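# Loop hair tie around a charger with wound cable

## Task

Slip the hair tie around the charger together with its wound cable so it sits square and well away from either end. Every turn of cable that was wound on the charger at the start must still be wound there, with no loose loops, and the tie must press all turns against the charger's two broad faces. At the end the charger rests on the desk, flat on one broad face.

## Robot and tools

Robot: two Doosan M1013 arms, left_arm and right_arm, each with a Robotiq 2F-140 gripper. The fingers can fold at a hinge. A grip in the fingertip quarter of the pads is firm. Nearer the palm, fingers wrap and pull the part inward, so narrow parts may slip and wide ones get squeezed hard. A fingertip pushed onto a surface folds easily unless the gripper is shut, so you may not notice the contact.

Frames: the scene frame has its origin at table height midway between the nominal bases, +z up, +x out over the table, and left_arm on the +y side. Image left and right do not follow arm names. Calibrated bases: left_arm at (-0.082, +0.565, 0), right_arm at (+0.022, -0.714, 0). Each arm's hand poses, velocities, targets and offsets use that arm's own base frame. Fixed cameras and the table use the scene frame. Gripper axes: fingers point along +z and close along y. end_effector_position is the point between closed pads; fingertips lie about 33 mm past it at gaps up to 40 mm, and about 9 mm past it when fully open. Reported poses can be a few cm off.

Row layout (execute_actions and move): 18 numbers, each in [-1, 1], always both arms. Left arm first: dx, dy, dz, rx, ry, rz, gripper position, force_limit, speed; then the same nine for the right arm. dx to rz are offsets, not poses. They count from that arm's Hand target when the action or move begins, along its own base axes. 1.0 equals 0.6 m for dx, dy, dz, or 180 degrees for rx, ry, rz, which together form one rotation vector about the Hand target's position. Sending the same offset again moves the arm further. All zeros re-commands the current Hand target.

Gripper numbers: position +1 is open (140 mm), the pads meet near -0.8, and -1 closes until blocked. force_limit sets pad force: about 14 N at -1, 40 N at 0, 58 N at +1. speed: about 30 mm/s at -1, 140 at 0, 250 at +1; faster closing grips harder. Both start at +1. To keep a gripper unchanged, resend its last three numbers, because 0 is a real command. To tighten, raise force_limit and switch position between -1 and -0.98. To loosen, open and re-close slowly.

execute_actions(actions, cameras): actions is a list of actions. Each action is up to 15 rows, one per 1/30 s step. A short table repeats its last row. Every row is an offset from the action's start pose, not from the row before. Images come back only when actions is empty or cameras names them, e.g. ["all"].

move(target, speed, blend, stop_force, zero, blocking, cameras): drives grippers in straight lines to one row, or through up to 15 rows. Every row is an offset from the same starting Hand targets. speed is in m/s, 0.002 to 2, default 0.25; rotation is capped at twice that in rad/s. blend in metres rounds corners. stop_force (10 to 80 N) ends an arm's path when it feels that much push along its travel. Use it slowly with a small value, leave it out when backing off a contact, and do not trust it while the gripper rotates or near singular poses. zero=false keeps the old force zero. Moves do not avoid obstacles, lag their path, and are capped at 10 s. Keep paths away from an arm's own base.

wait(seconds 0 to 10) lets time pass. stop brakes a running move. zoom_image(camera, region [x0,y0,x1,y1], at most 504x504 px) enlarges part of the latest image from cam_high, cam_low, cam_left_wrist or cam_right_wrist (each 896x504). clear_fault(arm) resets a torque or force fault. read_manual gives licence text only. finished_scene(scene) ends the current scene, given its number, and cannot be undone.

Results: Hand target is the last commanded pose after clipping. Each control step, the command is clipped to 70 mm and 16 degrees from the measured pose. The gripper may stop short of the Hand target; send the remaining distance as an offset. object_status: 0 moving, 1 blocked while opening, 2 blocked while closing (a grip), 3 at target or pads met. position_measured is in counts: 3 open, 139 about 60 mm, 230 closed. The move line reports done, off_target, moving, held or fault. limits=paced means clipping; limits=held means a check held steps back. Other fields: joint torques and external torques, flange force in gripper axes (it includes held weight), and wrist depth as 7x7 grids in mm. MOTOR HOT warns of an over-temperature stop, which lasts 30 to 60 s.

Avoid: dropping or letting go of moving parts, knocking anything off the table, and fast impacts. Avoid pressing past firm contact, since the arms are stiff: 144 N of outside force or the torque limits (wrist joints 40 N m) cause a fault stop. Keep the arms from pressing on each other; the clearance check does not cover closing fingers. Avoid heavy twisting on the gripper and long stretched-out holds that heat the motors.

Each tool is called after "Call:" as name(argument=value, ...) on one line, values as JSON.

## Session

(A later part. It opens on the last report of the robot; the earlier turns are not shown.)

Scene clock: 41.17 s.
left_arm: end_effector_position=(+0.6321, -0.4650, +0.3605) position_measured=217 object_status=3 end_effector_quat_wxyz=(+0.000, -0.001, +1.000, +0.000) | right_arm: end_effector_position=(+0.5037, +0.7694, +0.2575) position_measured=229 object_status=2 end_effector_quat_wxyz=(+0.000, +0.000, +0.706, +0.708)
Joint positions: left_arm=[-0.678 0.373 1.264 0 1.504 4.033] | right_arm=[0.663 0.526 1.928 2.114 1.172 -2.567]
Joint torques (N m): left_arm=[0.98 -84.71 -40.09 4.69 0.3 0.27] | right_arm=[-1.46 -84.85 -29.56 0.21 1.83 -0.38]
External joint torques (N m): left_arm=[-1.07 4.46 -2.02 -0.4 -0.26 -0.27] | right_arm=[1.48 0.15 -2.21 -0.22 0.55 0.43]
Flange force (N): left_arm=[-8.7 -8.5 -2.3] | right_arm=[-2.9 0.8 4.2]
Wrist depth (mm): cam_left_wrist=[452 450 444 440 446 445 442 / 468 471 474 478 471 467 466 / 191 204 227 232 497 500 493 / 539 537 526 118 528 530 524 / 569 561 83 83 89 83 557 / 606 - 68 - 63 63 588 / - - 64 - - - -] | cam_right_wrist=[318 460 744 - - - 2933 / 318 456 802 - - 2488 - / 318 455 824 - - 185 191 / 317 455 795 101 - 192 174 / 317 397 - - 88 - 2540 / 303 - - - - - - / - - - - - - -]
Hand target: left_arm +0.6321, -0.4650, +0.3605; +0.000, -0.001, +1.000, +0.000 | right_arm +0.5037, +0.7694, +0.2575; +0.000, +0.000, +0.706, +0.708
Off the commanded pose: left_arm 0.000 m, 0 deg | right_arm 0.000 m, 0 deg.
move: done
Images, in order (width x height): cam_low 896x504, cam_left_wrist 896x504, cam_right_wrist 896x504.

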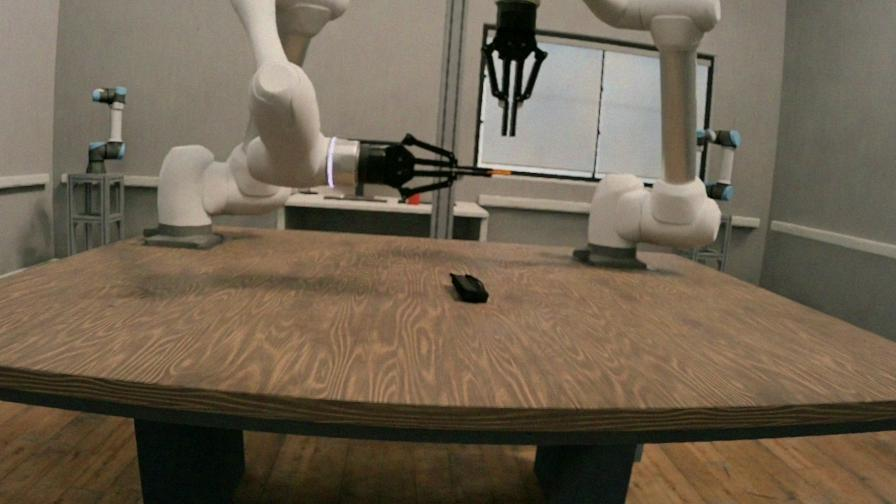

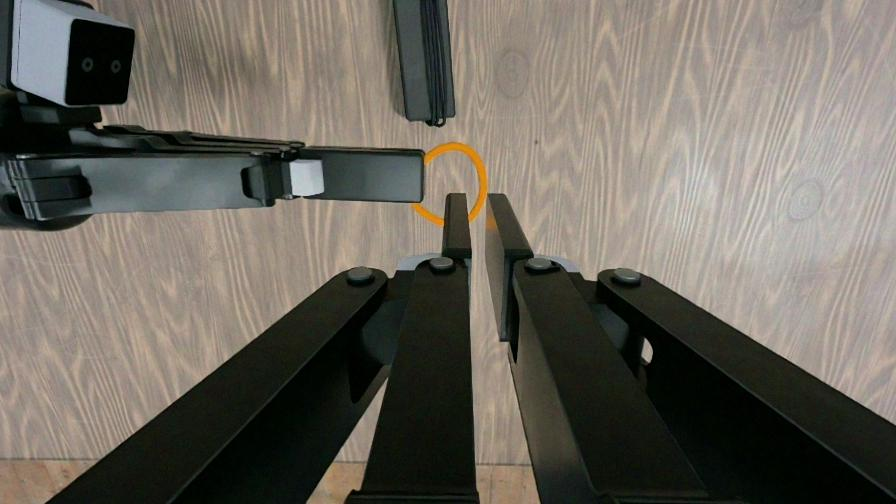

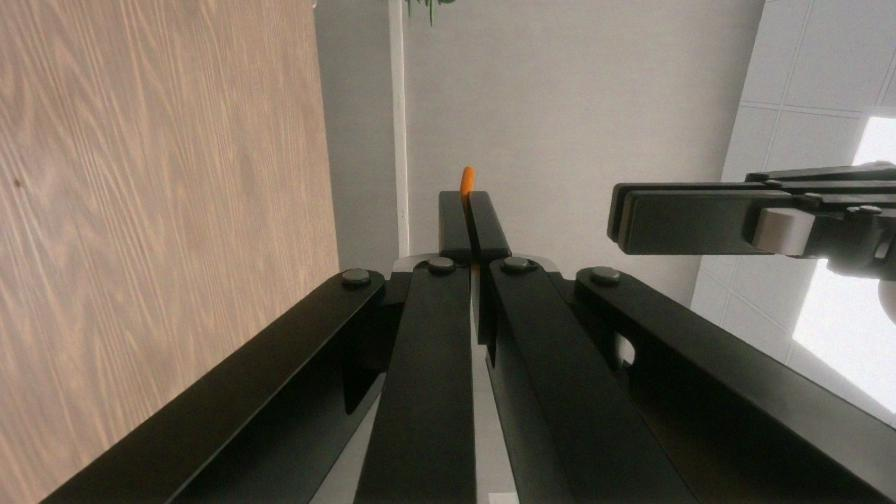

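Call:
move(target=[-0.0083,-0.017,-0.067,0,0,0,-1,0,-1,0,0,0,0,0,0,-1,0.3,-1], speed=0.1, cameras=["cam_left_wrist","cam_right_wrist"])

Call:
zoom_image(camera="cam_left_wrist", region=[348, 100, 548, 300])

Call:
zoom_image(camera="cam_right_wrist", region=[408, 120, 548, 260])

Scene clock: 42.40 s.
left_arm: end_effector_position=(+0.6271, -0.4753, +0.3202) position_measured=232 object_status=0 end_effector_quat_wxyz=(+0.000, -0.001, +1.000, +0.000) | right_arm: end_effector_position=(+0.5037, +0.7694, +0.2575) position_measured=229 object_status=2 end_effector_quat_wxyz=(+0.000, +0.000, +0.706, +0.708)
Joint positions: left_arm=[-0.692 0.384 1.321 -0.001 1.436 4.019] | right_arm=[0.663 0.526 1.928 2.114 1.172 -2.567]
Joint torques (N m): left_arm=[0.86 -86.14 -38.99 4.61 0.29 0.35] | right_arm=[-1.71 -85.04 -29.77 0.26 1.86 -0.36]
External joint torques (N m): left_arm=[-0.65 5.43 -2.76 -0.34 -0.26 -0.35] | right_arm=[1.7 -0.12 -2.12 -0.26 0.53 0.41]
Flange force (N): left_arm=[-11.3 -10.2 -2.4] | right_arm=[-2.4 1.2 4.1]
Wrist depth (mm): cam_left_wrist=[417 414 408 412 408 407 406 / 436 440 434 429 433 432 427 / 181 184 192 195 459 458 450 / 165 490 484 118 476 482 485 / 526 519 83 83 85 499 512 / 555 - 63 - 63 63 540 / - - 65 - - - -] | cam_right_wrist=[320 457 744 - - - - / 318 458 816 - - 2464 - / 318 453 802 - 186 178 172 / 318 454 821 101 180 181 155 / 317 397 - - 88 2968 406 / 303 - - - - - - / - - - - - - -]
Hand target: left_arm +0.6271, -0.4752, +0.3203; +0.000, -0.001, +1.000, +0.000 | right_arm +0.5037, +0.7694, +0.2575; +0.000, +0.000, +0.706, +0.708
Off the commanded pose: left_arm 0.000 m, 0 deg | right_arm 0.000 m, 0 deg.
move: done
Images, in order (width x height): cam_left_wrist 896x504, cam_right_wrist 896x504.

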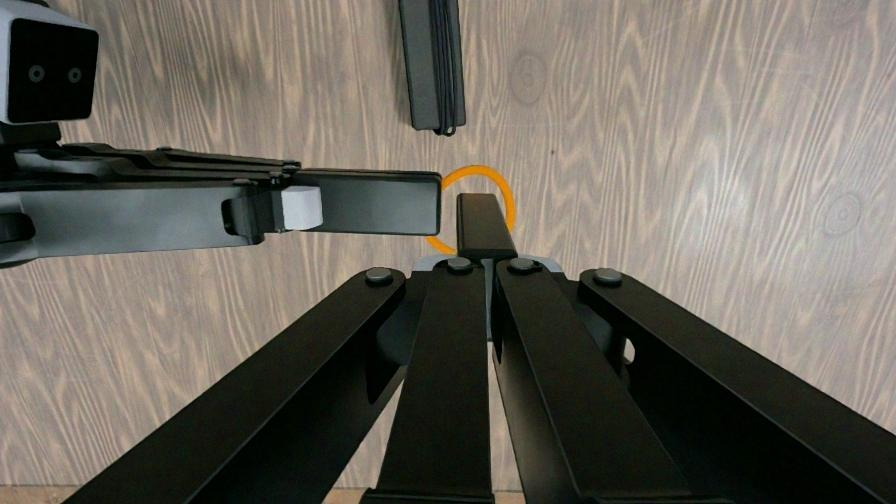

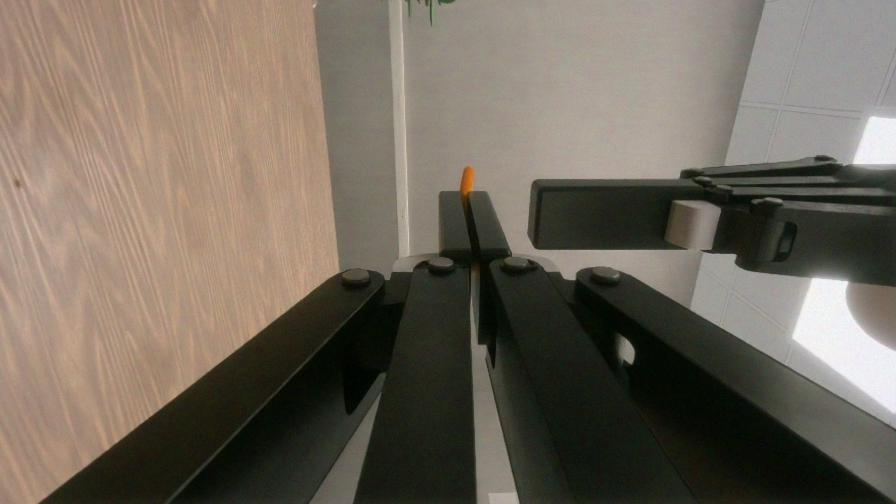

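Scaled by 2.520 from the camera's 896x504 image, which has a finer 1280x720 frame.

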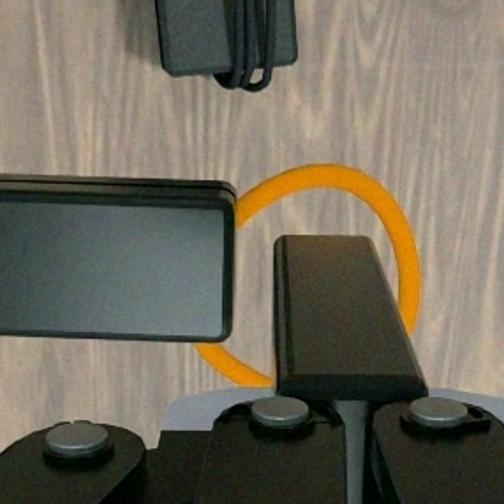

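Scaled by 3.600 from the camera's 896x504 image, which has a finer 1280x720 frame.

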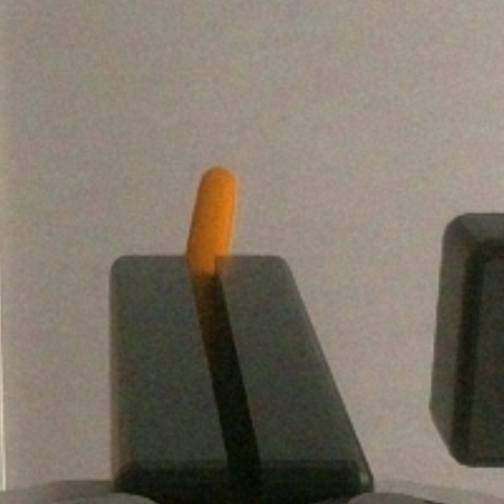

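Call:
move(target=[0.005,0,-0.083,0,0,0,-1,0,-1,0,0,0,0,0,0,-1,0.3,-1], speed=0.06, cameras=["cam_left_wrist","cam_right_wrist"])

Call:
zoom_image(camera="cam_left_wrist", region=[348, 100, 548, 300])

Call:
zoom_image(camera="cam_right_wrist", region=[408, 120, 548, 260])

Scene clock: 43.83 s.
left_arm: end_effector_position=(+0.6302, -0.4752, +0.2704) position_measured=232 object_status=3 end_effector_quat_wxyz=(+0.000, -0.001, +1.000, +0.000) | right_arm: end_effector_position=(+0.5037, +0.7694, +0.2575) position_measured=229 object_status=2 end_effector_quat_wxyz=(+0.000, +0.000, +0.706, +0.708)
Joint positions: left_arm=[-0.69 0.402 1.386 0 1.354 4.022] | right_arm=[0.663 0.526 1.928 2.114 1.172 -2.567]
Joint torques (N m): left_arm=[0.53 -86.67 -38.69 4.51 0.29 0.27] | right_arm=[-1.74 -85.16 -29.87 0.17 1.88 -0.36]
External joint torques (N m): left_arm=[-0.34 4.79 -2.46 -0.3 -0.26 -0.27] | right_arm=[1.69 0.4 -1.85 -0.16 0.49 0.41]
Flange force (N): left_arm=[-10.0 -8.6 -1.1] | right_arm=[-2.3 0.4 4.2]
Wrist depth (mm): cam_left_wrist=[367 367 365 360 366 362 362 / 390 388 388 376 382 382 382 / 160 163 397 401 405 407 400 / 120 131 147 118 428 429 427 / 469 458 83 83 85 446 455 / 491 - 63 - 63 63 481 / - - 65 - - - -] | cam_right_wrist=[319 456 756 3041 - - - / 319 455 813 - - - - / 319 453 933 - 205 189 172 / 318 454 805 107 170 153 145 / 318 395 - - 88 - 332 / 303 - - - - - - / - - - - - - -]
Hand target: left_arm +0.6301, -0.4752, +0.2705; +0.000, -0.001, +1.000, +0.000 | right_arm +0.5037, +0.7694, +0.2575; +0.000, +0.000, +0.706, +0.708
Off the commanded pose: left_arm 0.000 m, 0 deg | right_arm 0.000 m, 0 deg.
move: done
Images, in order (width x height): cam_left_wrist 896x504, cam_right_wrist 896x504.

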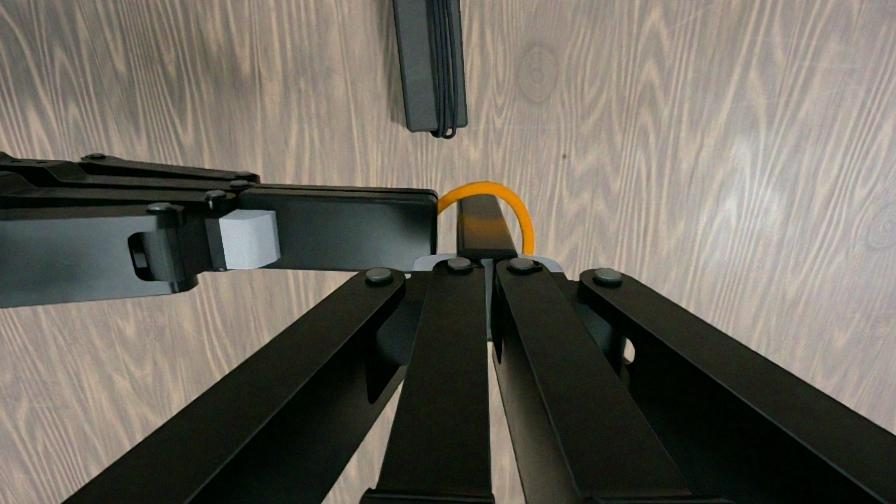

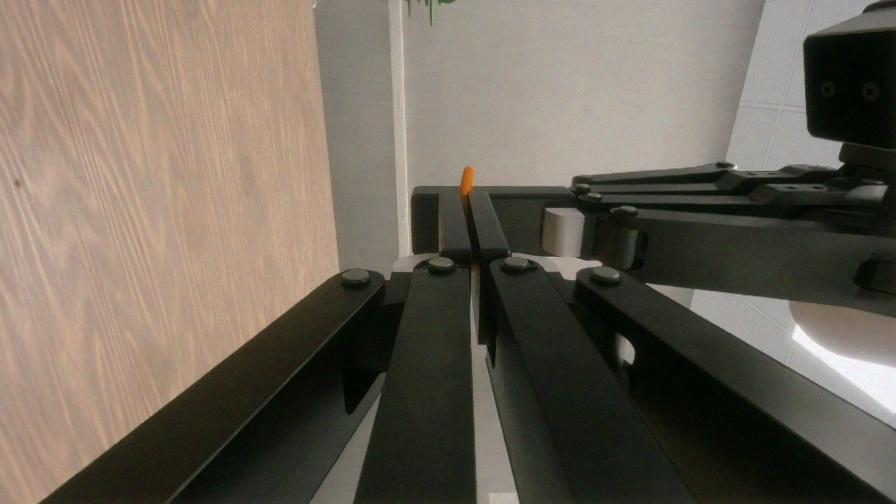

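Scaled by 2.520 from the camera's 896x504 image, which has a finer 1280x720 frame.

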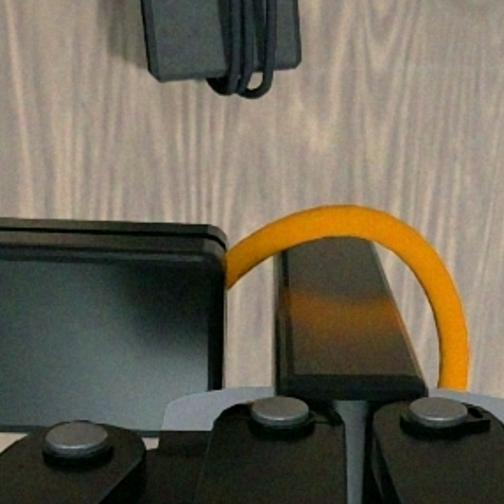

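Scaled by 3.600 from the camera's 896x504 image, which has a finer 1280x720 frame.

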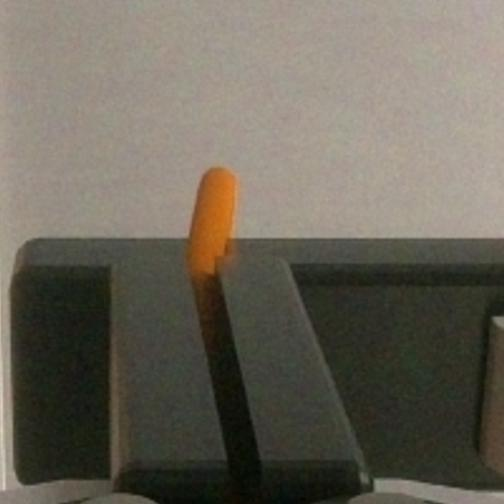

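Call:
move(target=[[0,0.0083,0,0,0,0,-1,0,-1,0,0,0,0,0,0,-1,0.3,-1],[0,0.0083,0,0,0,0,-0.66,1,-1,0,0,0,0,0,0,-1,0.3,-1],[0,0.018,0,0,0,0,-0.66,1,-1,0,0,0,0,0,0,-1,0.3,-1],[0,0.018,0,0,0,0,-0.52,1,-1,0,0,0,0,0,0,-1,0.3,-1]], speed=0.04, cameras=["cam_left_wrist","cam_right_wrist"])

Call:
zoom_image(camera="cam_left_wrist", region=[348, 100, 588, 340])

Scene clock: 47.00 s.
left_arm: end_effector_position=(+0.6301, -0.4644, +0.2705) position_measured=195 object_status=0 end_effector_quat_wxyz=(+0.000, -0.001, +1.000, +0.000) | right_arm: end_effector_position=(+0.5037, +0.7694, +0.2575) position_measured=229 object_status=2 end_effector_quat_wxyz=(+0.000, +0.000, +0.706, +0.708)
Joint positions: left_arm=[-0.679 0.391 1.401 0 1.349 4.032] | right_arm=[0.663 0.526 1.928 2.114 1.172 -2.567]
Joint torques (N m): left_arm=[3.1 -86.08 -37.3 5.54 1.15 0.31] | right_arm=[-3.91 -85.02 -28.98 0.31 1.75 -0.38]
External joint torques (N m): left_arm=[-3.16 5.08 -3.9 -1.34 -1.12 -0.31] | right_arm=[4.01 0.45 -2.74 -0.33 0.62 0.43]
Flange force (N): left_arm=[-10.3 -13.1 -1.4] | right_arm=[-1.8 0.6 7.9]
Wrist depth (mm): cam_left_wrist=[368 365 364 360 360 363 359 / 389 386 385 386 386 383 381 / 161 163 400 400 405 403 405 / 122 136 146 157 416 432 427 / 464 458 83 452 89 83 456 / - - 67 488 - 76 - / - - - - - 69 -] | cam_right_wrist=[320 462 735 - - - - / 318 455 818 - - - - / 317 455 800 176 205 206 184 / 318 451 810 107 171 156 150 / 316 397 - - 88 - 342 / 303 - - - - - - / - - - - - - -]
Hand target: left_arm +0.6301, -0.4644, +0.2705; +0.000, -0.001, +1.000, +0.000 | right_arm +0.5037, +0.7694, +0.2575; +0.000, +0.000, +0.706, +0.708
Off the commanded pose: left_arm 0.000 m, 0 deg | right_arm 0.000 m, 0 deg.
move: done
Images, in order (width x height): cam_left_wrist 896x504, cam_right_wrist 896x504.

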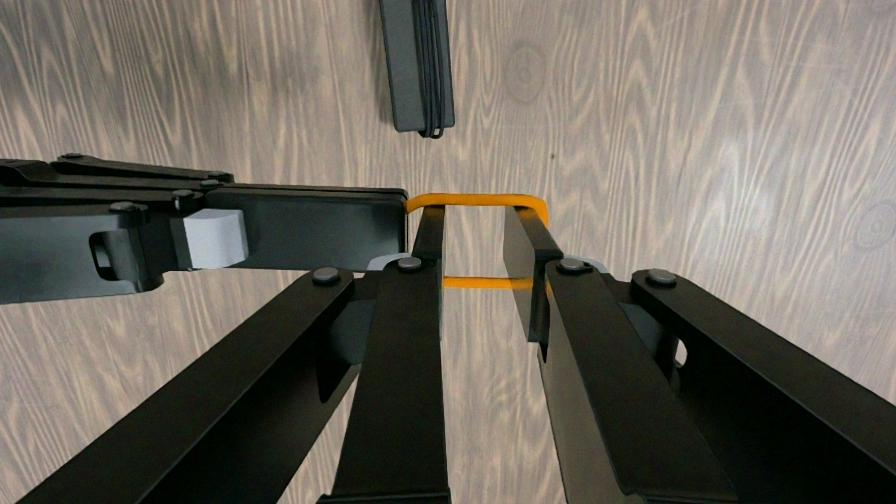

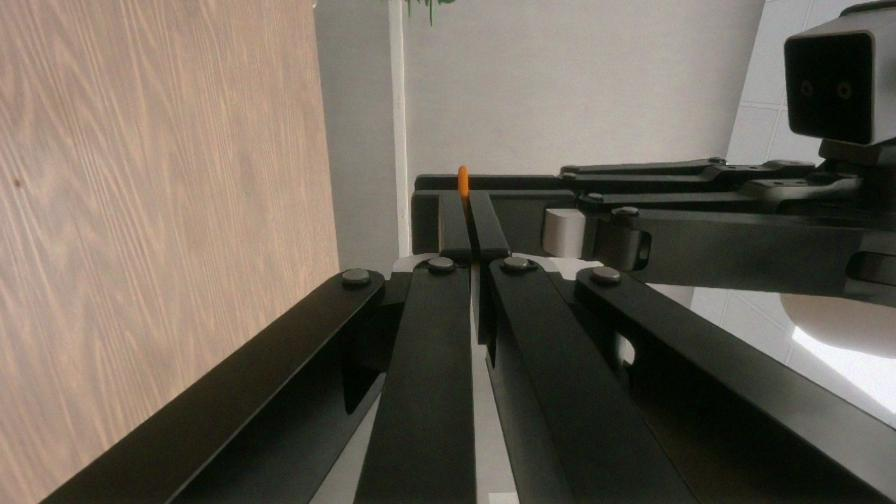

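Scaled by 2.100 from the camera's 896x504 image, which has a finer 1280x720 frame.

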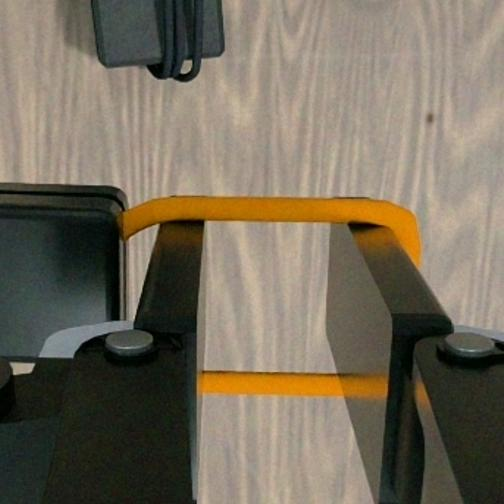

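Call:
move(target=[[0,0,0,0,0,0,-0.52,1,-1,0,0,0,0,0,0,-0.6,0.3,-1],[0,0,0,0,0,0,-0.52,1,-1,0,-0.2,0,0,0,0,-0.6,0.3,-1]], speed=0.1)

Call:
move(target=[0,0,0,0,0,0,-0.35,1,-1,0,-0.1,0,0,0,0,-0.6,0.3,-1], cameras=["cam_left_wrist","cam_right_wrist","cam_low"])

Call:
zoom_image(camera="cam_right_wrist", region=[360, 80, 600, 320])

Scene clock: 49.53 s.
left_arm: end_effector_position=(+0.6302, -0.4644, +0.2705) position_measured=195 object_status=3 end_effector_quat_wxyz=(+0.000, -0.001, +1.000, +0.000) | right_arm: end_effector_position=(+0.5037, +0.6494, +0.2575) position_measured=205 object_status=3 end_effector_quat_wxyz=(+0.000, +0.000, +0.706, +0.708)
Joint positions: left_arm=[-0.679 0.391 1.401 0 1.349 4.032] | right_arm=[0.503 0.448 2.072 1.992 1.288 -2.581]
Joint torques (N m): left_arm=[1.07 -85.32 -38.43 4.55 0.28 0.28] | right_arm=[-1.71 -75.79 -27.87 0.58 1.91 -0.35]
External joint torques (N m): left_arm=[-1.32 4.97 -2.58 -0.37 -0.25 -0.28] | right_arm=[1.72 0.43 -1.77 -0.18 0.48 0.4]
Flange force (N): left_arm=[-9.7 -9.7 -1.2] | right_arm=[-2.5 0.4 4.0]
Wrist depth (mm): cam_left_wrist=[368 366 367 369 361 363 360 / 392 391 387 379 384 381 379 / 403 412 407 403 407 406 401 / 439 437 432 159 424 429 429 / 468 450 83 449 89 83 454 / - - 67 488 - 76 - / - - - - - 69 -] | cam_right_wrist=[321 460 832 - - - 456 / 338 456 816 3470 - 296 282 / 317 455 813 292 272 275 279 / 318 455 808 - 102 473 363 / 317 374 76 - - - - / - - - - - - - / - - - - - - -]
Hand target: left_arm +0.6301, -0.4644, +0.2705; +0.000, -0.001, +1.000, +0.000 | right_arm +0.5037, +0.6494, +0.2575; +0.000, +0.000, +0.706, +0.708
Off the commanded pose: left_arm 0.000 m, 0 deg | right_arm 0.000 m, 0 deg.
move: done

Scene clock: 50.27 s.
left_arm: end_effector_position=(+0.6301, -0.4644, +0.2705) position_measured=173 object_status=0 end_effector_quat_wxyz=(+0.000, -0.001, +1.000, +0.000) | right_arm: end_effector_position=(+0.5037, +0.5894, +0.2575) position_measured=205 object_status=3 end_effector_quat_wxyz=(+0.000, +0.000, +0.706, +0.708)
Joint positions: left_arm=[-0.679 0.391 1.401 0 1.349 4.032] | right_arm=[0.41 0.417 2.129 1.917 1.347 -2.585]
Joint torques (N m): left_arm=[0.72 -85.49 -38.48 4.51 0.28 0.26] | right_arm=[-1.9 -72.17 -26.64 0.79 1.96 -0.27]
External joint torques (N m): left_arm=[-0.87 4.67 -2.66 -0.32 -0.26 -0.26] | right_arm=[1.89 0.96 -1.91 -0.17 0.44 0.32]
Flange force (N): left_arm=[-9.9 -9.1 -1.4] | right_arm=[-3.3 -0.5 4.6]
Wrist depth (mm): cam_left_wrist=[369 368 363 359 360 364 363 / 390 386 387 389 386 380 381 / 412 414 408 409 405 405 404 / 442 440 424 421 139 424 428 / 464 74 83 456 - 83 450 / - 66 66 490 - 75 - / - - - 534 - - 68] | cam_right_wrist=[276 459 818 2968 - - 514 / 289 457 948 - - 343 333 / 319 455 821 336 315 344 346 / 318 455 816 - 101 511 432 / 317 376 76 - - - - / - - - - - - - / - - - - - - -]
Hand target: left_arm +0.6301, -0.4644, +0.2705; +0.000, -0.001, +1.000, +0.000 | right_arm +0.5037, +0.5894, +0.2575; +0.000, +0.000, +0.706, +0.708
Off the commanded pose: left_arm 0.000 m, 0 deg | right_arm 0.000 m, 0 deg.
move: done
Images, in order (width x height): cam_low 896x504, cam_left_wrist 896x504, cam_right_wrist 896x504.

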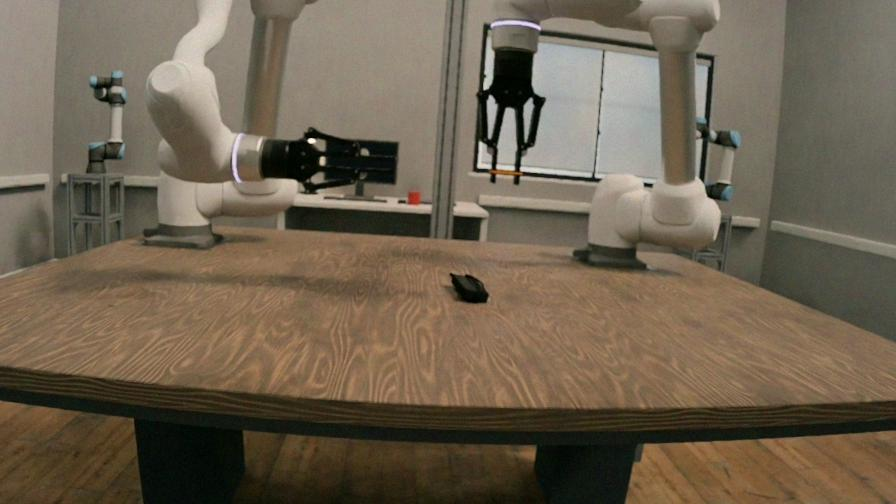

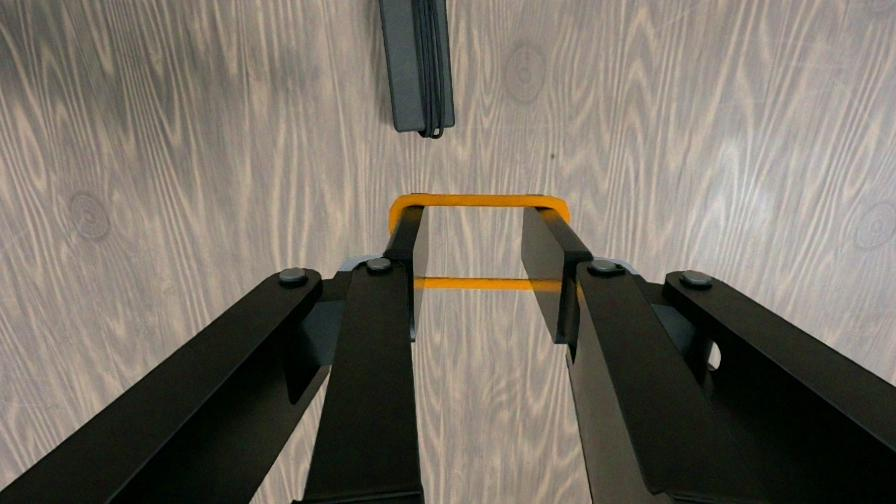

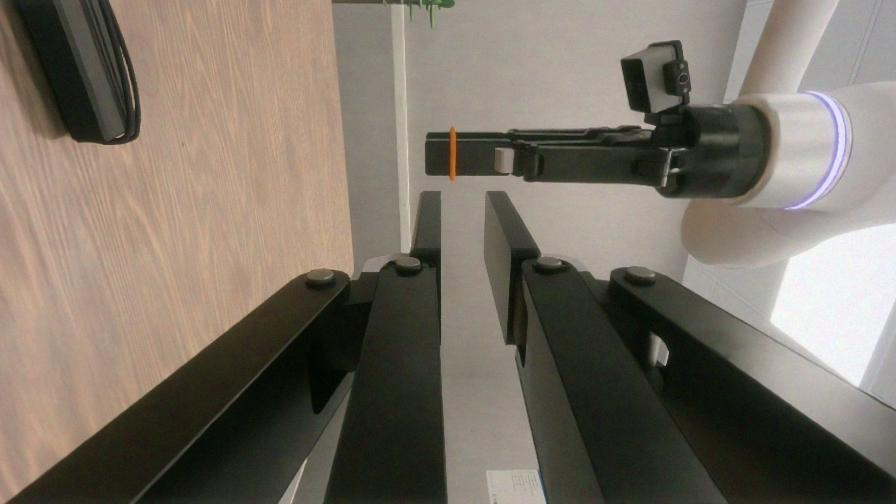

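Scaled by 2.100 from the camera's 896x504 image, which has a finer 1280x720 frame.

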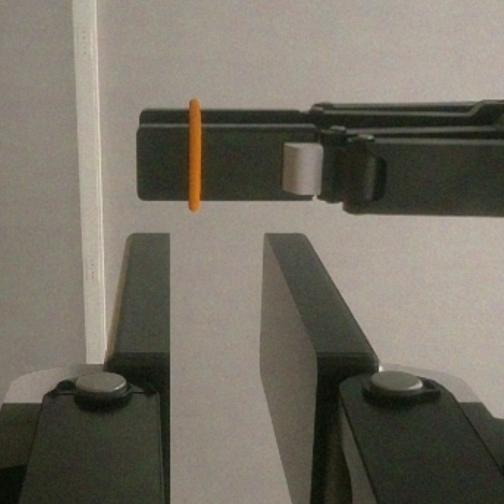

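Call:
move(target=[0,0.4,0.15,0,0,0,-0.35,1,-1,0,0,0.1,0,0,0,-0.6,0.3,-1])

Call:
move(target=[0,0,0,0,0,0,-0.35,1,-1,-0.175,0.332,-0.1,-0.5,-0.027,0.027,0.6,0,0], cameras=["all"])

Call:
zoom_image(camera="cam_right_wrist", region=[320, 0, 620, 300])

Scene clock: 52.30 s.
left_arm: end_effector_position=(+0.6301, -0.2244, +0.3604) position_measured=173 object_status=3 end_effector_quat_wxyz=(+0.000, +0.000, +1.000, +0.000) | right_arm: end_effector_position=(+0.5037, +0.5894, +0.3175) position_measured=205 object_status=3 end_effector_quat_wxyz=(+0.000, +0.000, +0.706, +0.708)
Joint positions: left_arm=[-0.394 0.184 1.511 0 1.447 4.318] | right_arm=[0.41 0.327 2.102 1.89 1.309 -2.471]
Joint torques (N m): left_arm=[0.95 -64.63 -38.94 4.45 0.25 0.28] | right_arm=[-1.73 -66.59 -30.27 0.98 1.71 -0.36]
External joint torques (N m): left_arm=[-0.92 3.88 -2.81 -0.19 -0.21 -0.28] | right_arm=[1.7 0.68 -1.92 -0.17 0.5 0.4]
Flange force (N): left_arm=[-10.2 -5.6 -3.2] | right_arm=[-3.3 0.6 4.0]
Wrist depth (mm): cam_left_wrist=[451 438 448 446 440 443 442 / 474 478 474 471 472 464 462 / 510 501 503 490 495 500 500 / 538 537 523 519 139 519 524 / 574 74 83 555 - 83 549 / - 66 66 611 - 75 - / - - - 641 - - 68] | cam_right_wrist=[398 569 912 - - 718 2346 / 397 570 944 5474 566 554 570 / 378 560 1006 3285 2649 - - / 395 569 896 - - - - / 377 465 76 - - - - / - - - - - - - / - - - - - - -]
Hand target: left_arm +0.6301, -0.2244, +0.3605; +0.000, -0.001, +1.000, +0.000 | right_arm +0.5037, +0.5894, +0.3175; +0.000, +0.000, +0.706, +0.708
Off the commanded pose: left_arm 0.000 m, 0 deg | right_arm 0.000 m, 0 deg.
move: done

Scene clock: 55.83 s.
left_arm: end_effector_position=(+0.6301, -0.2244, +0.3605) position_measured=173 object_status=3 end_effector_quat_wxyz=(+0.000, -0.001, +1.000, +0.000) | right_arm: end_effector_position=(+0.3987, +0.7886, +0.2576) position_measured=53 object_status=3 end_effector_quat_wxyz=(+0.000, -0.054, +0.999, +0.000)
Joint positions: left_arm=[-0.393 0.184 1.511 -0.001 1.447 4.318] | right_arm=[1.063 0.563 1.164 0.001 1.415 -0.615]
Joint torques (N m): left_arm=[1.01 -64.78 -39.13 4.62 0.32 0.28] | right_arm=[-1.49 -99.13 -39.71 4.57 -0.39 -0.38]
External joint torques (N m): left_arm=[-0.94 3.79 -2.75 -0.33 -0.29 -0.28] | right_arm=[1.48 0.85 -2.48 -0.19 0.4 0.38]
Flange force (N): left_arm=[-10.0 -5.5 -3.0] | right_arm=[-3.1 8.6 -3.8]
Wrist depth (mm): cam_left_wrist=[455 455 450 448 447 445 441 / 479 478 474 473 466 470 465 / 507 503 502 497 496 493 494 / 538 535 520 517 139 523 528 / 581 74 83 559 - 83 550 / - 66 66 602 - 75 - / - - - 1792 - - 68] | cam_right_wrist=[349 350 351 352 352 356 358 / 369 369 370 366 372 373 375 / 390 390 388 389 393 396 397 / 411 127 405 419 416 129 422 / - 97 440 443 445 112 83 / - 463 472 473 475 476 - / - 503 503 507 509 - -]
Hand target: left_arm +0.6301, -0.2244, +0.3605; +0.000, -0.001, +1.000, +0.000 | right_arm +0.3987, +0.7886, +0.2575; +0.000, -0.054, +0.999, +0.000
Off the commanded pose: left_arm 0.000 m, 0 deg | right_arm 0.000 m, 0 deg.
move: done

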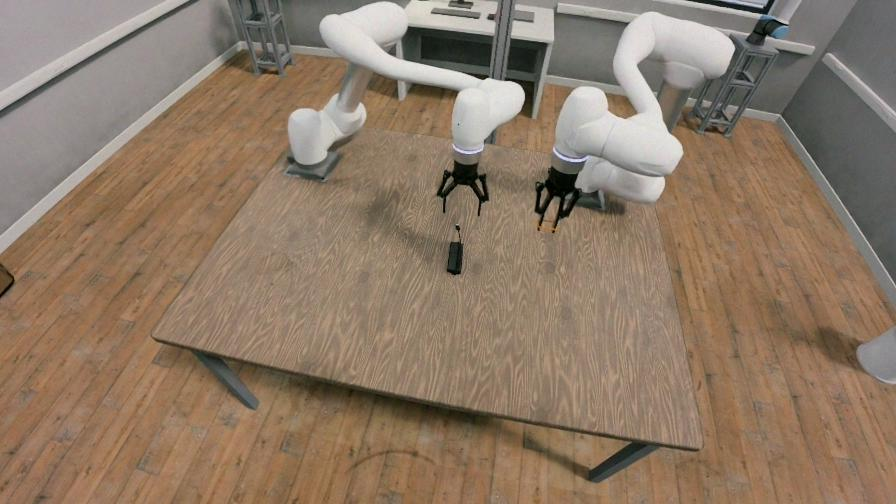

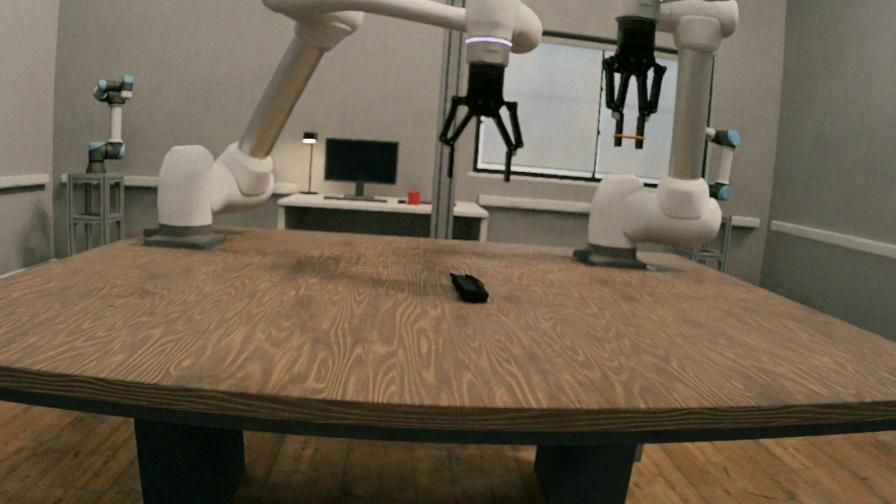

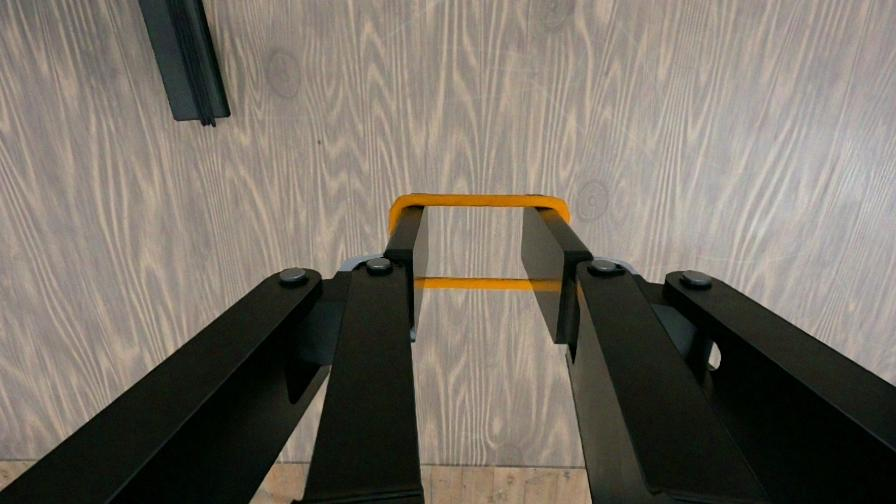

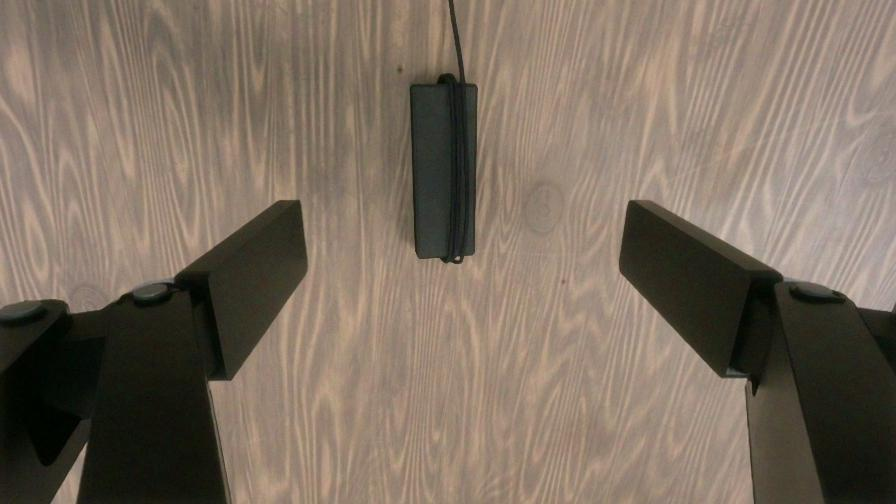

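Scaled by 1.680 from the camera's 896x504 image, which has a finer 1280x720 frame.

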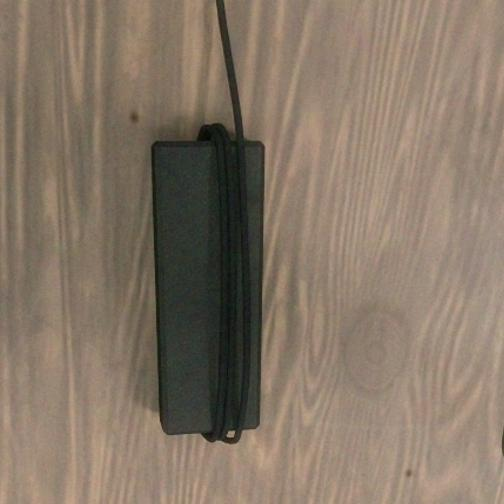

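Call:
move(target=[[0,0,0,0,0,0,-0.35,1,-1,-0.044,-0.0123,-0.26,0,0,0,0.25,0,0],[0,0,0,0,0,0,-0.35,1,-1,-0.044,-0.0123,-0.3675,0,0,0,0.25,0,0]], speed=[0.15,0.06], cameras=["cam_right_wrist","cam_low"])

Call:
zoom_image(camera="cam_low", region=[400, 200, 540, 340])

Scene clock: 58.97 s.
left_arm: end_effector_position=(+0.6301, -0.2244, +0.3605) position_measured=173 object_status=3 end_effector_quat_wxyz=(+0.000, -0.001, +1.000, +0.000) | right_arm: end_effector_position=(+0.3723, +0.7812, +0.0369) position_measured=98 object_status=3 end_effector_quat_wxyz=(+0.000, -0.054, +0.999, +0.000)
Joint positions: left_arm=[-0.393 0.184 1.511 -0.001 1.447 4.318] | right_arm=[1.086 0.655 1.429 0.001 1.057 -0.593]
Joint torques (N m): left_arm=[0.87 -64.95 -39.14 4.65 0.27 0.29] | right_arm=[-1.99 -101.87 -35.13 4.09 -0.3 -0.37]
External joint torques (N m): left_arm=[-0.79 4.27 -2.65 -0.36 -0.23 -0.29] | right_arm=[1.99 0.43 -2.03 -0.24 0.32 0.37]
Flange force (N): left_arm=[-10.6 -5.5 -2.9] | right_arm=[-0.9 6.7 -1.4]
Wrist depth (mm): cam_left_wrist=[456 445 446 445 443 446 438 / 478 478 474 466 464 471 464 / 505 505 497 497 493 495 491 / 534 538 517 515 139 519 521 / 577 74 83 562 - 83 548 / - 66 66 605 - 75 - / - - - 1752 - - 68] | cam_right_wrist=[151 151 152 152 153 153 154 / 159 159 160 158 160 161 162 / 167 168 169 159 168 170 171 / 177 176 152 - 151 178 181 / - - 188 154 192 - 77 / - - 203 - 204 - - / - - 217 183 220 - -]
Hand target: left_arm +0.6301, -0.2244, +0.3605; +0.000, -0.001, +1.000, +0.000 | right_arm +0.3723, +0.7812, +0.0370; +0.000, -0.054, +0.999, +0.000
Off the commanded pose: left_arm 0.000 m, 0 deg | right_arm 0.000 m, 0 deg.
move: done
Images, in order (width x height): cam_low 896x504, cam_right_wrist 896x504.

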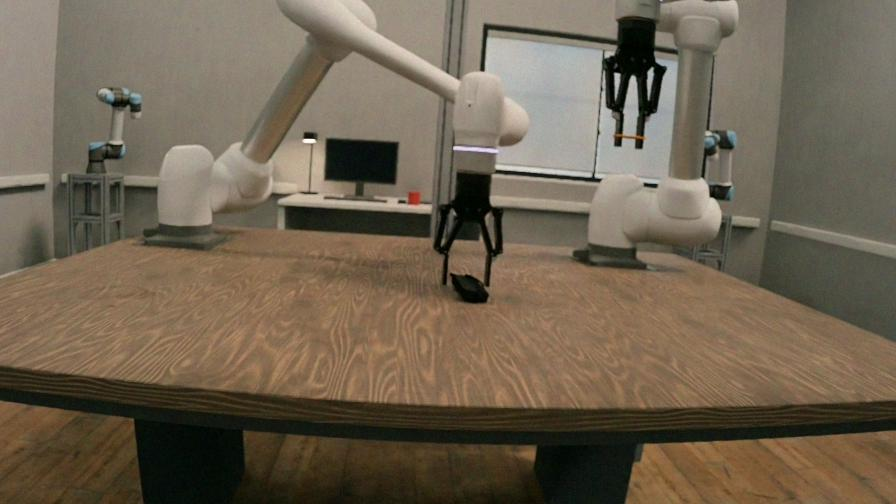

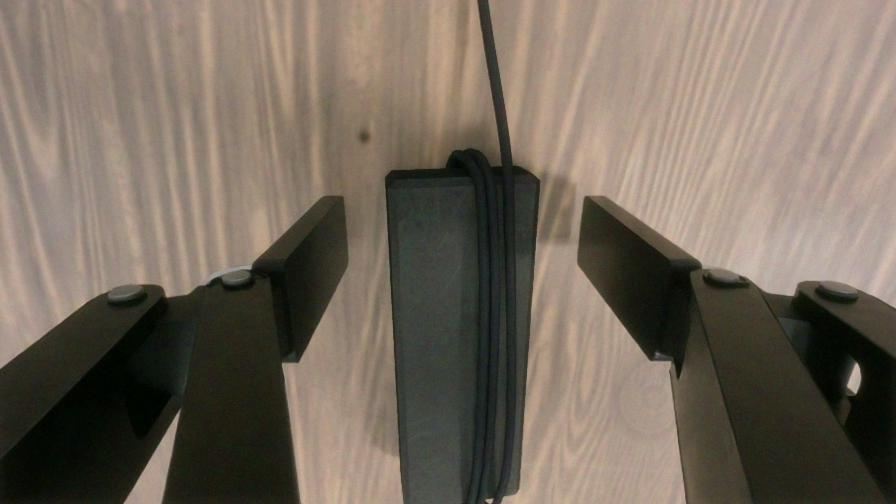

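Scaled by 3.600 from the camera's 896x504 image, which has a finer 1280x720 frame.

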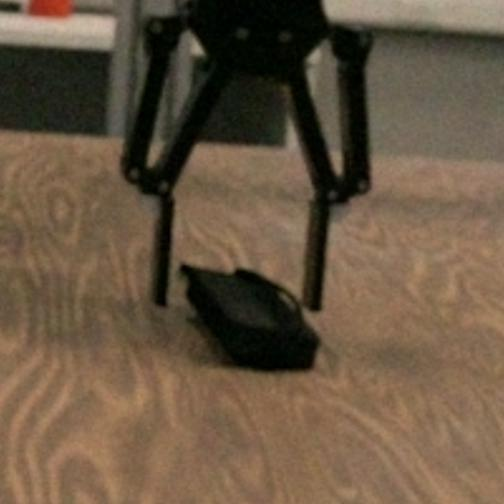

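Call:
move(target=[0,0,0,0,0,0,-0.35,1,-1,0,0,0,0,0,0,-1,0.3,-1], cameras=["cam_right_wrist"])

Call:
wait(seconds=1)

Call:
move(target=[0,0,0,0,0,0,-0.35,1,-1,0,0,0.35,0,0,0,-1,0.3,-1], speed=0.12, cameras=["cam_right_wrist","cam_low"])

Call:
zoom_image(camera="cam_low", region=[400, 140, 540, 280])

Scene clock: 61.03 s.
left_arm: end_effector_position=(+0.6301, -0.2244, +0.3605) position_measured=173 object_status=3 end_effector_quat_wxyz=(+0.000, -0.001, +1.000, +0.000) | right_arm: end_effector_position=(+0.3723, +0.7812, +0.0370) position_measured=155 object_status=0 end_effector_quat_wxyz=(+0.000, -0.054, +0.999, +0.000)
Joint positions: left_arm=[-0.393 0.184 1.511 -0.001 1.447 4.318] | right_arm=[1.086 0.655 1.429 0.001 1.057 -0.593]
Joint torques (N m): left_arm=[1.35 -64.3 -39.04 4.64 0.28 0.29] | right_arm=[-1.3 -95.64 -34.85 4.34 -2.36 -0.42]
External joint torques (N m): left_arm=[-1.54 4.09 -2.6 -0.39 -0.25 -0.29] | right_arm=[1.4 -5.93 -2.34 -0.47 2.38 0.42]
Flange force (N): left_arm=[-9.8 -6.4 -2.8] | right_arm=[1.7 1.3 -9.6]
Wrist depth (mm): cam_left_wrist=[451 456 448 450 443 444 442 / 473 478 472 472 470 473 468 / 507 506 502 495 499 496 491 / 537 540 515 518 139 520 523 / 573 74 83 561 - 83 552 / - 66 66 609 - 75 - / - - - 1792 - - 68] | cam_right_wrist=[151 151 152 152 153 153 154 / 159 159 159 160 160 162 162 / 167 168 168 164 168 171 172 / 177 178 174 - 131 179 182 / 186 82 73 160 131 91 191 / - - - 170 - - - / - - - 187 - - -]
Hand target: left_arm +0.6301, -0.2244, +0.3605; +0.000, -0.001, +1.000, +0.000 | right_arm +0.3723, +0.7812, +0.0370; +0.000, -0.054, +0.999, +0.000
Off the commanded pose: left_arm 0.000 m, 0 deg | right_arm 0.000 m, 0 deg.
move: done
Images, in order (width x height): cam_right_wrist 896x504.

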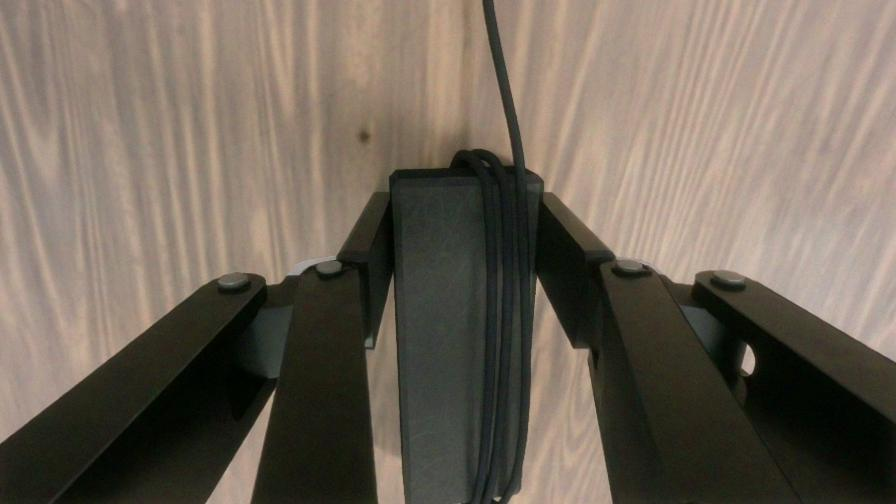

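Scene clock: 62.03 s.
left_arm: end_effector_position=(+0.6301, -0.2244, +0.3605) position_measured=173 object_status=3 end_effector_quat_wxyz=(+0.000, -0.001, +1.000, +0.000) | right_arm: end_effector_position=(+0.3723, +0.7812, +0.0370) position_measured=155 object_status=2 end_effector_quat_wxyz=(+0.000, -0.054, +0.999, +0.000)
Joint positions: left_arm=[-0.393 0.184 1.511 -0.001 1.447 4.318] | right_arm=[1.086 0.655 1.429 0.001 1.057 -0.593]
Joint torques (N m): left_arm=[0.95 -64.58 -39.19 4.62 0.31 0.25] | right_arm=[-1.05 -95.64 -34.79 4.28 -2.3 -0.35]
External joint torques (N m): left_arm=[-0.86 3.56 -2.7 -0.32 -0.28 -0.25] | right_arm=[1.18 -6.07 -2.49 -0.41 2.31 0.35]
Flange force (N): left_arm=[-9.6 -5.2 -3.0] | right_arm=[1.4 1.2 -9.7]
Wrist depth (mm): cam_left_wrist=[453 456 450 444 445 443 442 / 478 480 474 472 474 464 465 / 502 503 497 493 496 496 493 / 535 538 517 517 139 521 528 / 576 74 83 559 - 83 550 / - 66 66 616 - 75 - / - - - 1778 - - 68] | cam_right_wrist=[151 151 151 152 153 153 154 / 159 159 159 160 161 161 162 / 167 168 169 145 168 170 171 / 177 177 175 - 147 179 181 / 186 82 73 160 131 91 190 / - - - - - - - / - - - - - - -]
Hand target: left_arm +0.6301, -0.2244, +0.3605; +0.000, -0.001, +1.000, +0.000 | right_arm +0.3723, +0.7812, +0.0370; +0.000, -0.054, +0.999, +0.000
Tool commands: left_gripper/position=-0.35 left_gripper/force_limit=+1.0 left_gripper/speed=-1.0 right_gripper/position=-1.0 right_gripper/force_limit=+0.3 right_gripper/speed=-1.0
Off the commanded pose: left_arm 0.000 m, 0 deg | right_arm 0.000 m, 0 deg.
wait: 1.00 s; at rest by 0.17 s

Scene clock: 64.07 s.
left_arm: end_effector_position=(+0.6301, -0.2244, +0.3605) position_measured=173 object_status=3 end_effector_quat_wxyz=(+0.000, -0.001, +1.000, +0.000) | right_arm: end_effector_position=(+0.3723, +0.7812, +0.2471) position_measured=155 object_status=2 end_effector_quat_wxyz=(+0.000, -0.054, +0.999, +0.000)
Joint positions: left_arm=[-0.393 0.184 1.511 -0.001 1.447 4.318] | right_arm=[1.086 0.534 1.228 0.001 1.379 -0.593]
Joint torques (N m): left_arm=[1.1 -64.5 -39.22 4.6 0.31 0.28] | right_arm=[-1.76 -97.57 -40.59 4.38 -0.45 -0.42]
External joint torques (N m): left_arm=[-1 3.67 -2.57 -0.32 -0.27 -0.28] | right_arm=[1.81 1.77 -1.42 -0.02 0.46 0.42]
Flange force (N): left_arm=[-9.4 -5.4 -2.8] | right_arm=[-1.6 7.6 -2.0]
Wrist depth (mm): cam_left_wrist=[445 449 449 446 445 444 436 / 471 477 474 474 470 467 464 / 506 504 500 499 494 495 488 / 539 535 517 519 139 519 523 / 576 74 83 562 - 83 547 / - 66 66 597 - 75 - / - - - 1727 - - 68] | cam_right_wrist=[341 340 341 344 344 345 348 / 360 359 359 361 362 364 367 / 378 378 379 371 380 384 386 / 399 399 392 - 131 405 411 / 420 79 73 - 113 92 429 / - - - - - - - / - - - - - - -]
Hand target: left_arm +0.6301, -0.2244, +0.3605; +0.000, -0.001, +1.000, +0.000 | right_arm +0.3723, +0.7812, +0.2470; +0.000, -0.054, +0.999, +0.000
Off the commanded pose: left_arm 0.000 m, 0 deg | right_arm 0.000 m, 0 deg.
move: done
Images, in order (width x height): cam_low 896x504, cam_right_wrist 896x504.

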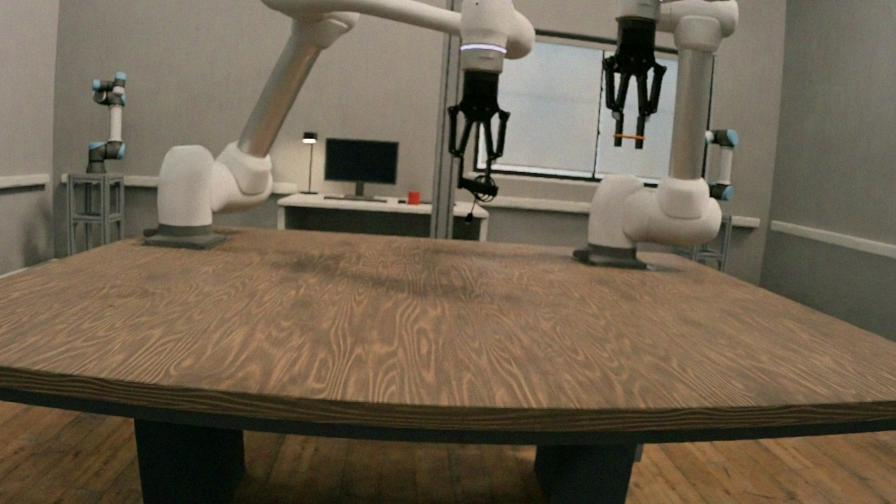

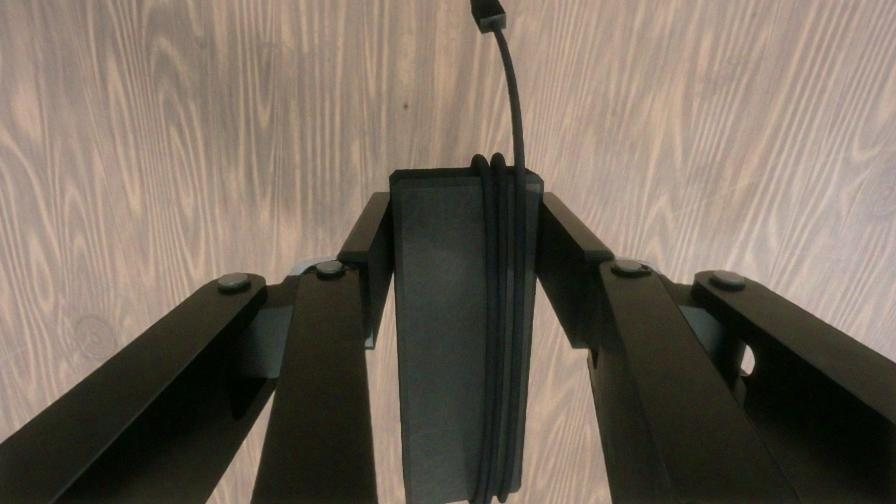

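Scaled by 3.600 from the camera's 896x504 image, which has a finer 1280x720 frame.

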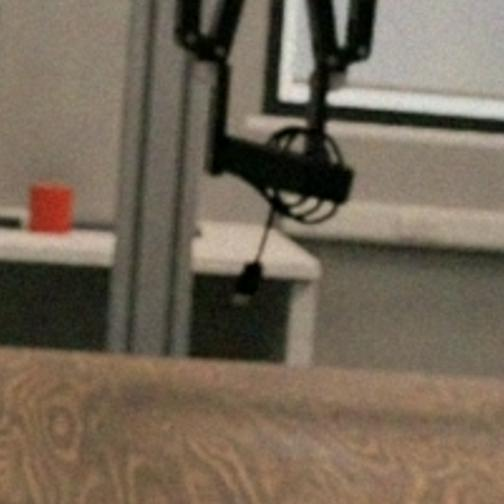

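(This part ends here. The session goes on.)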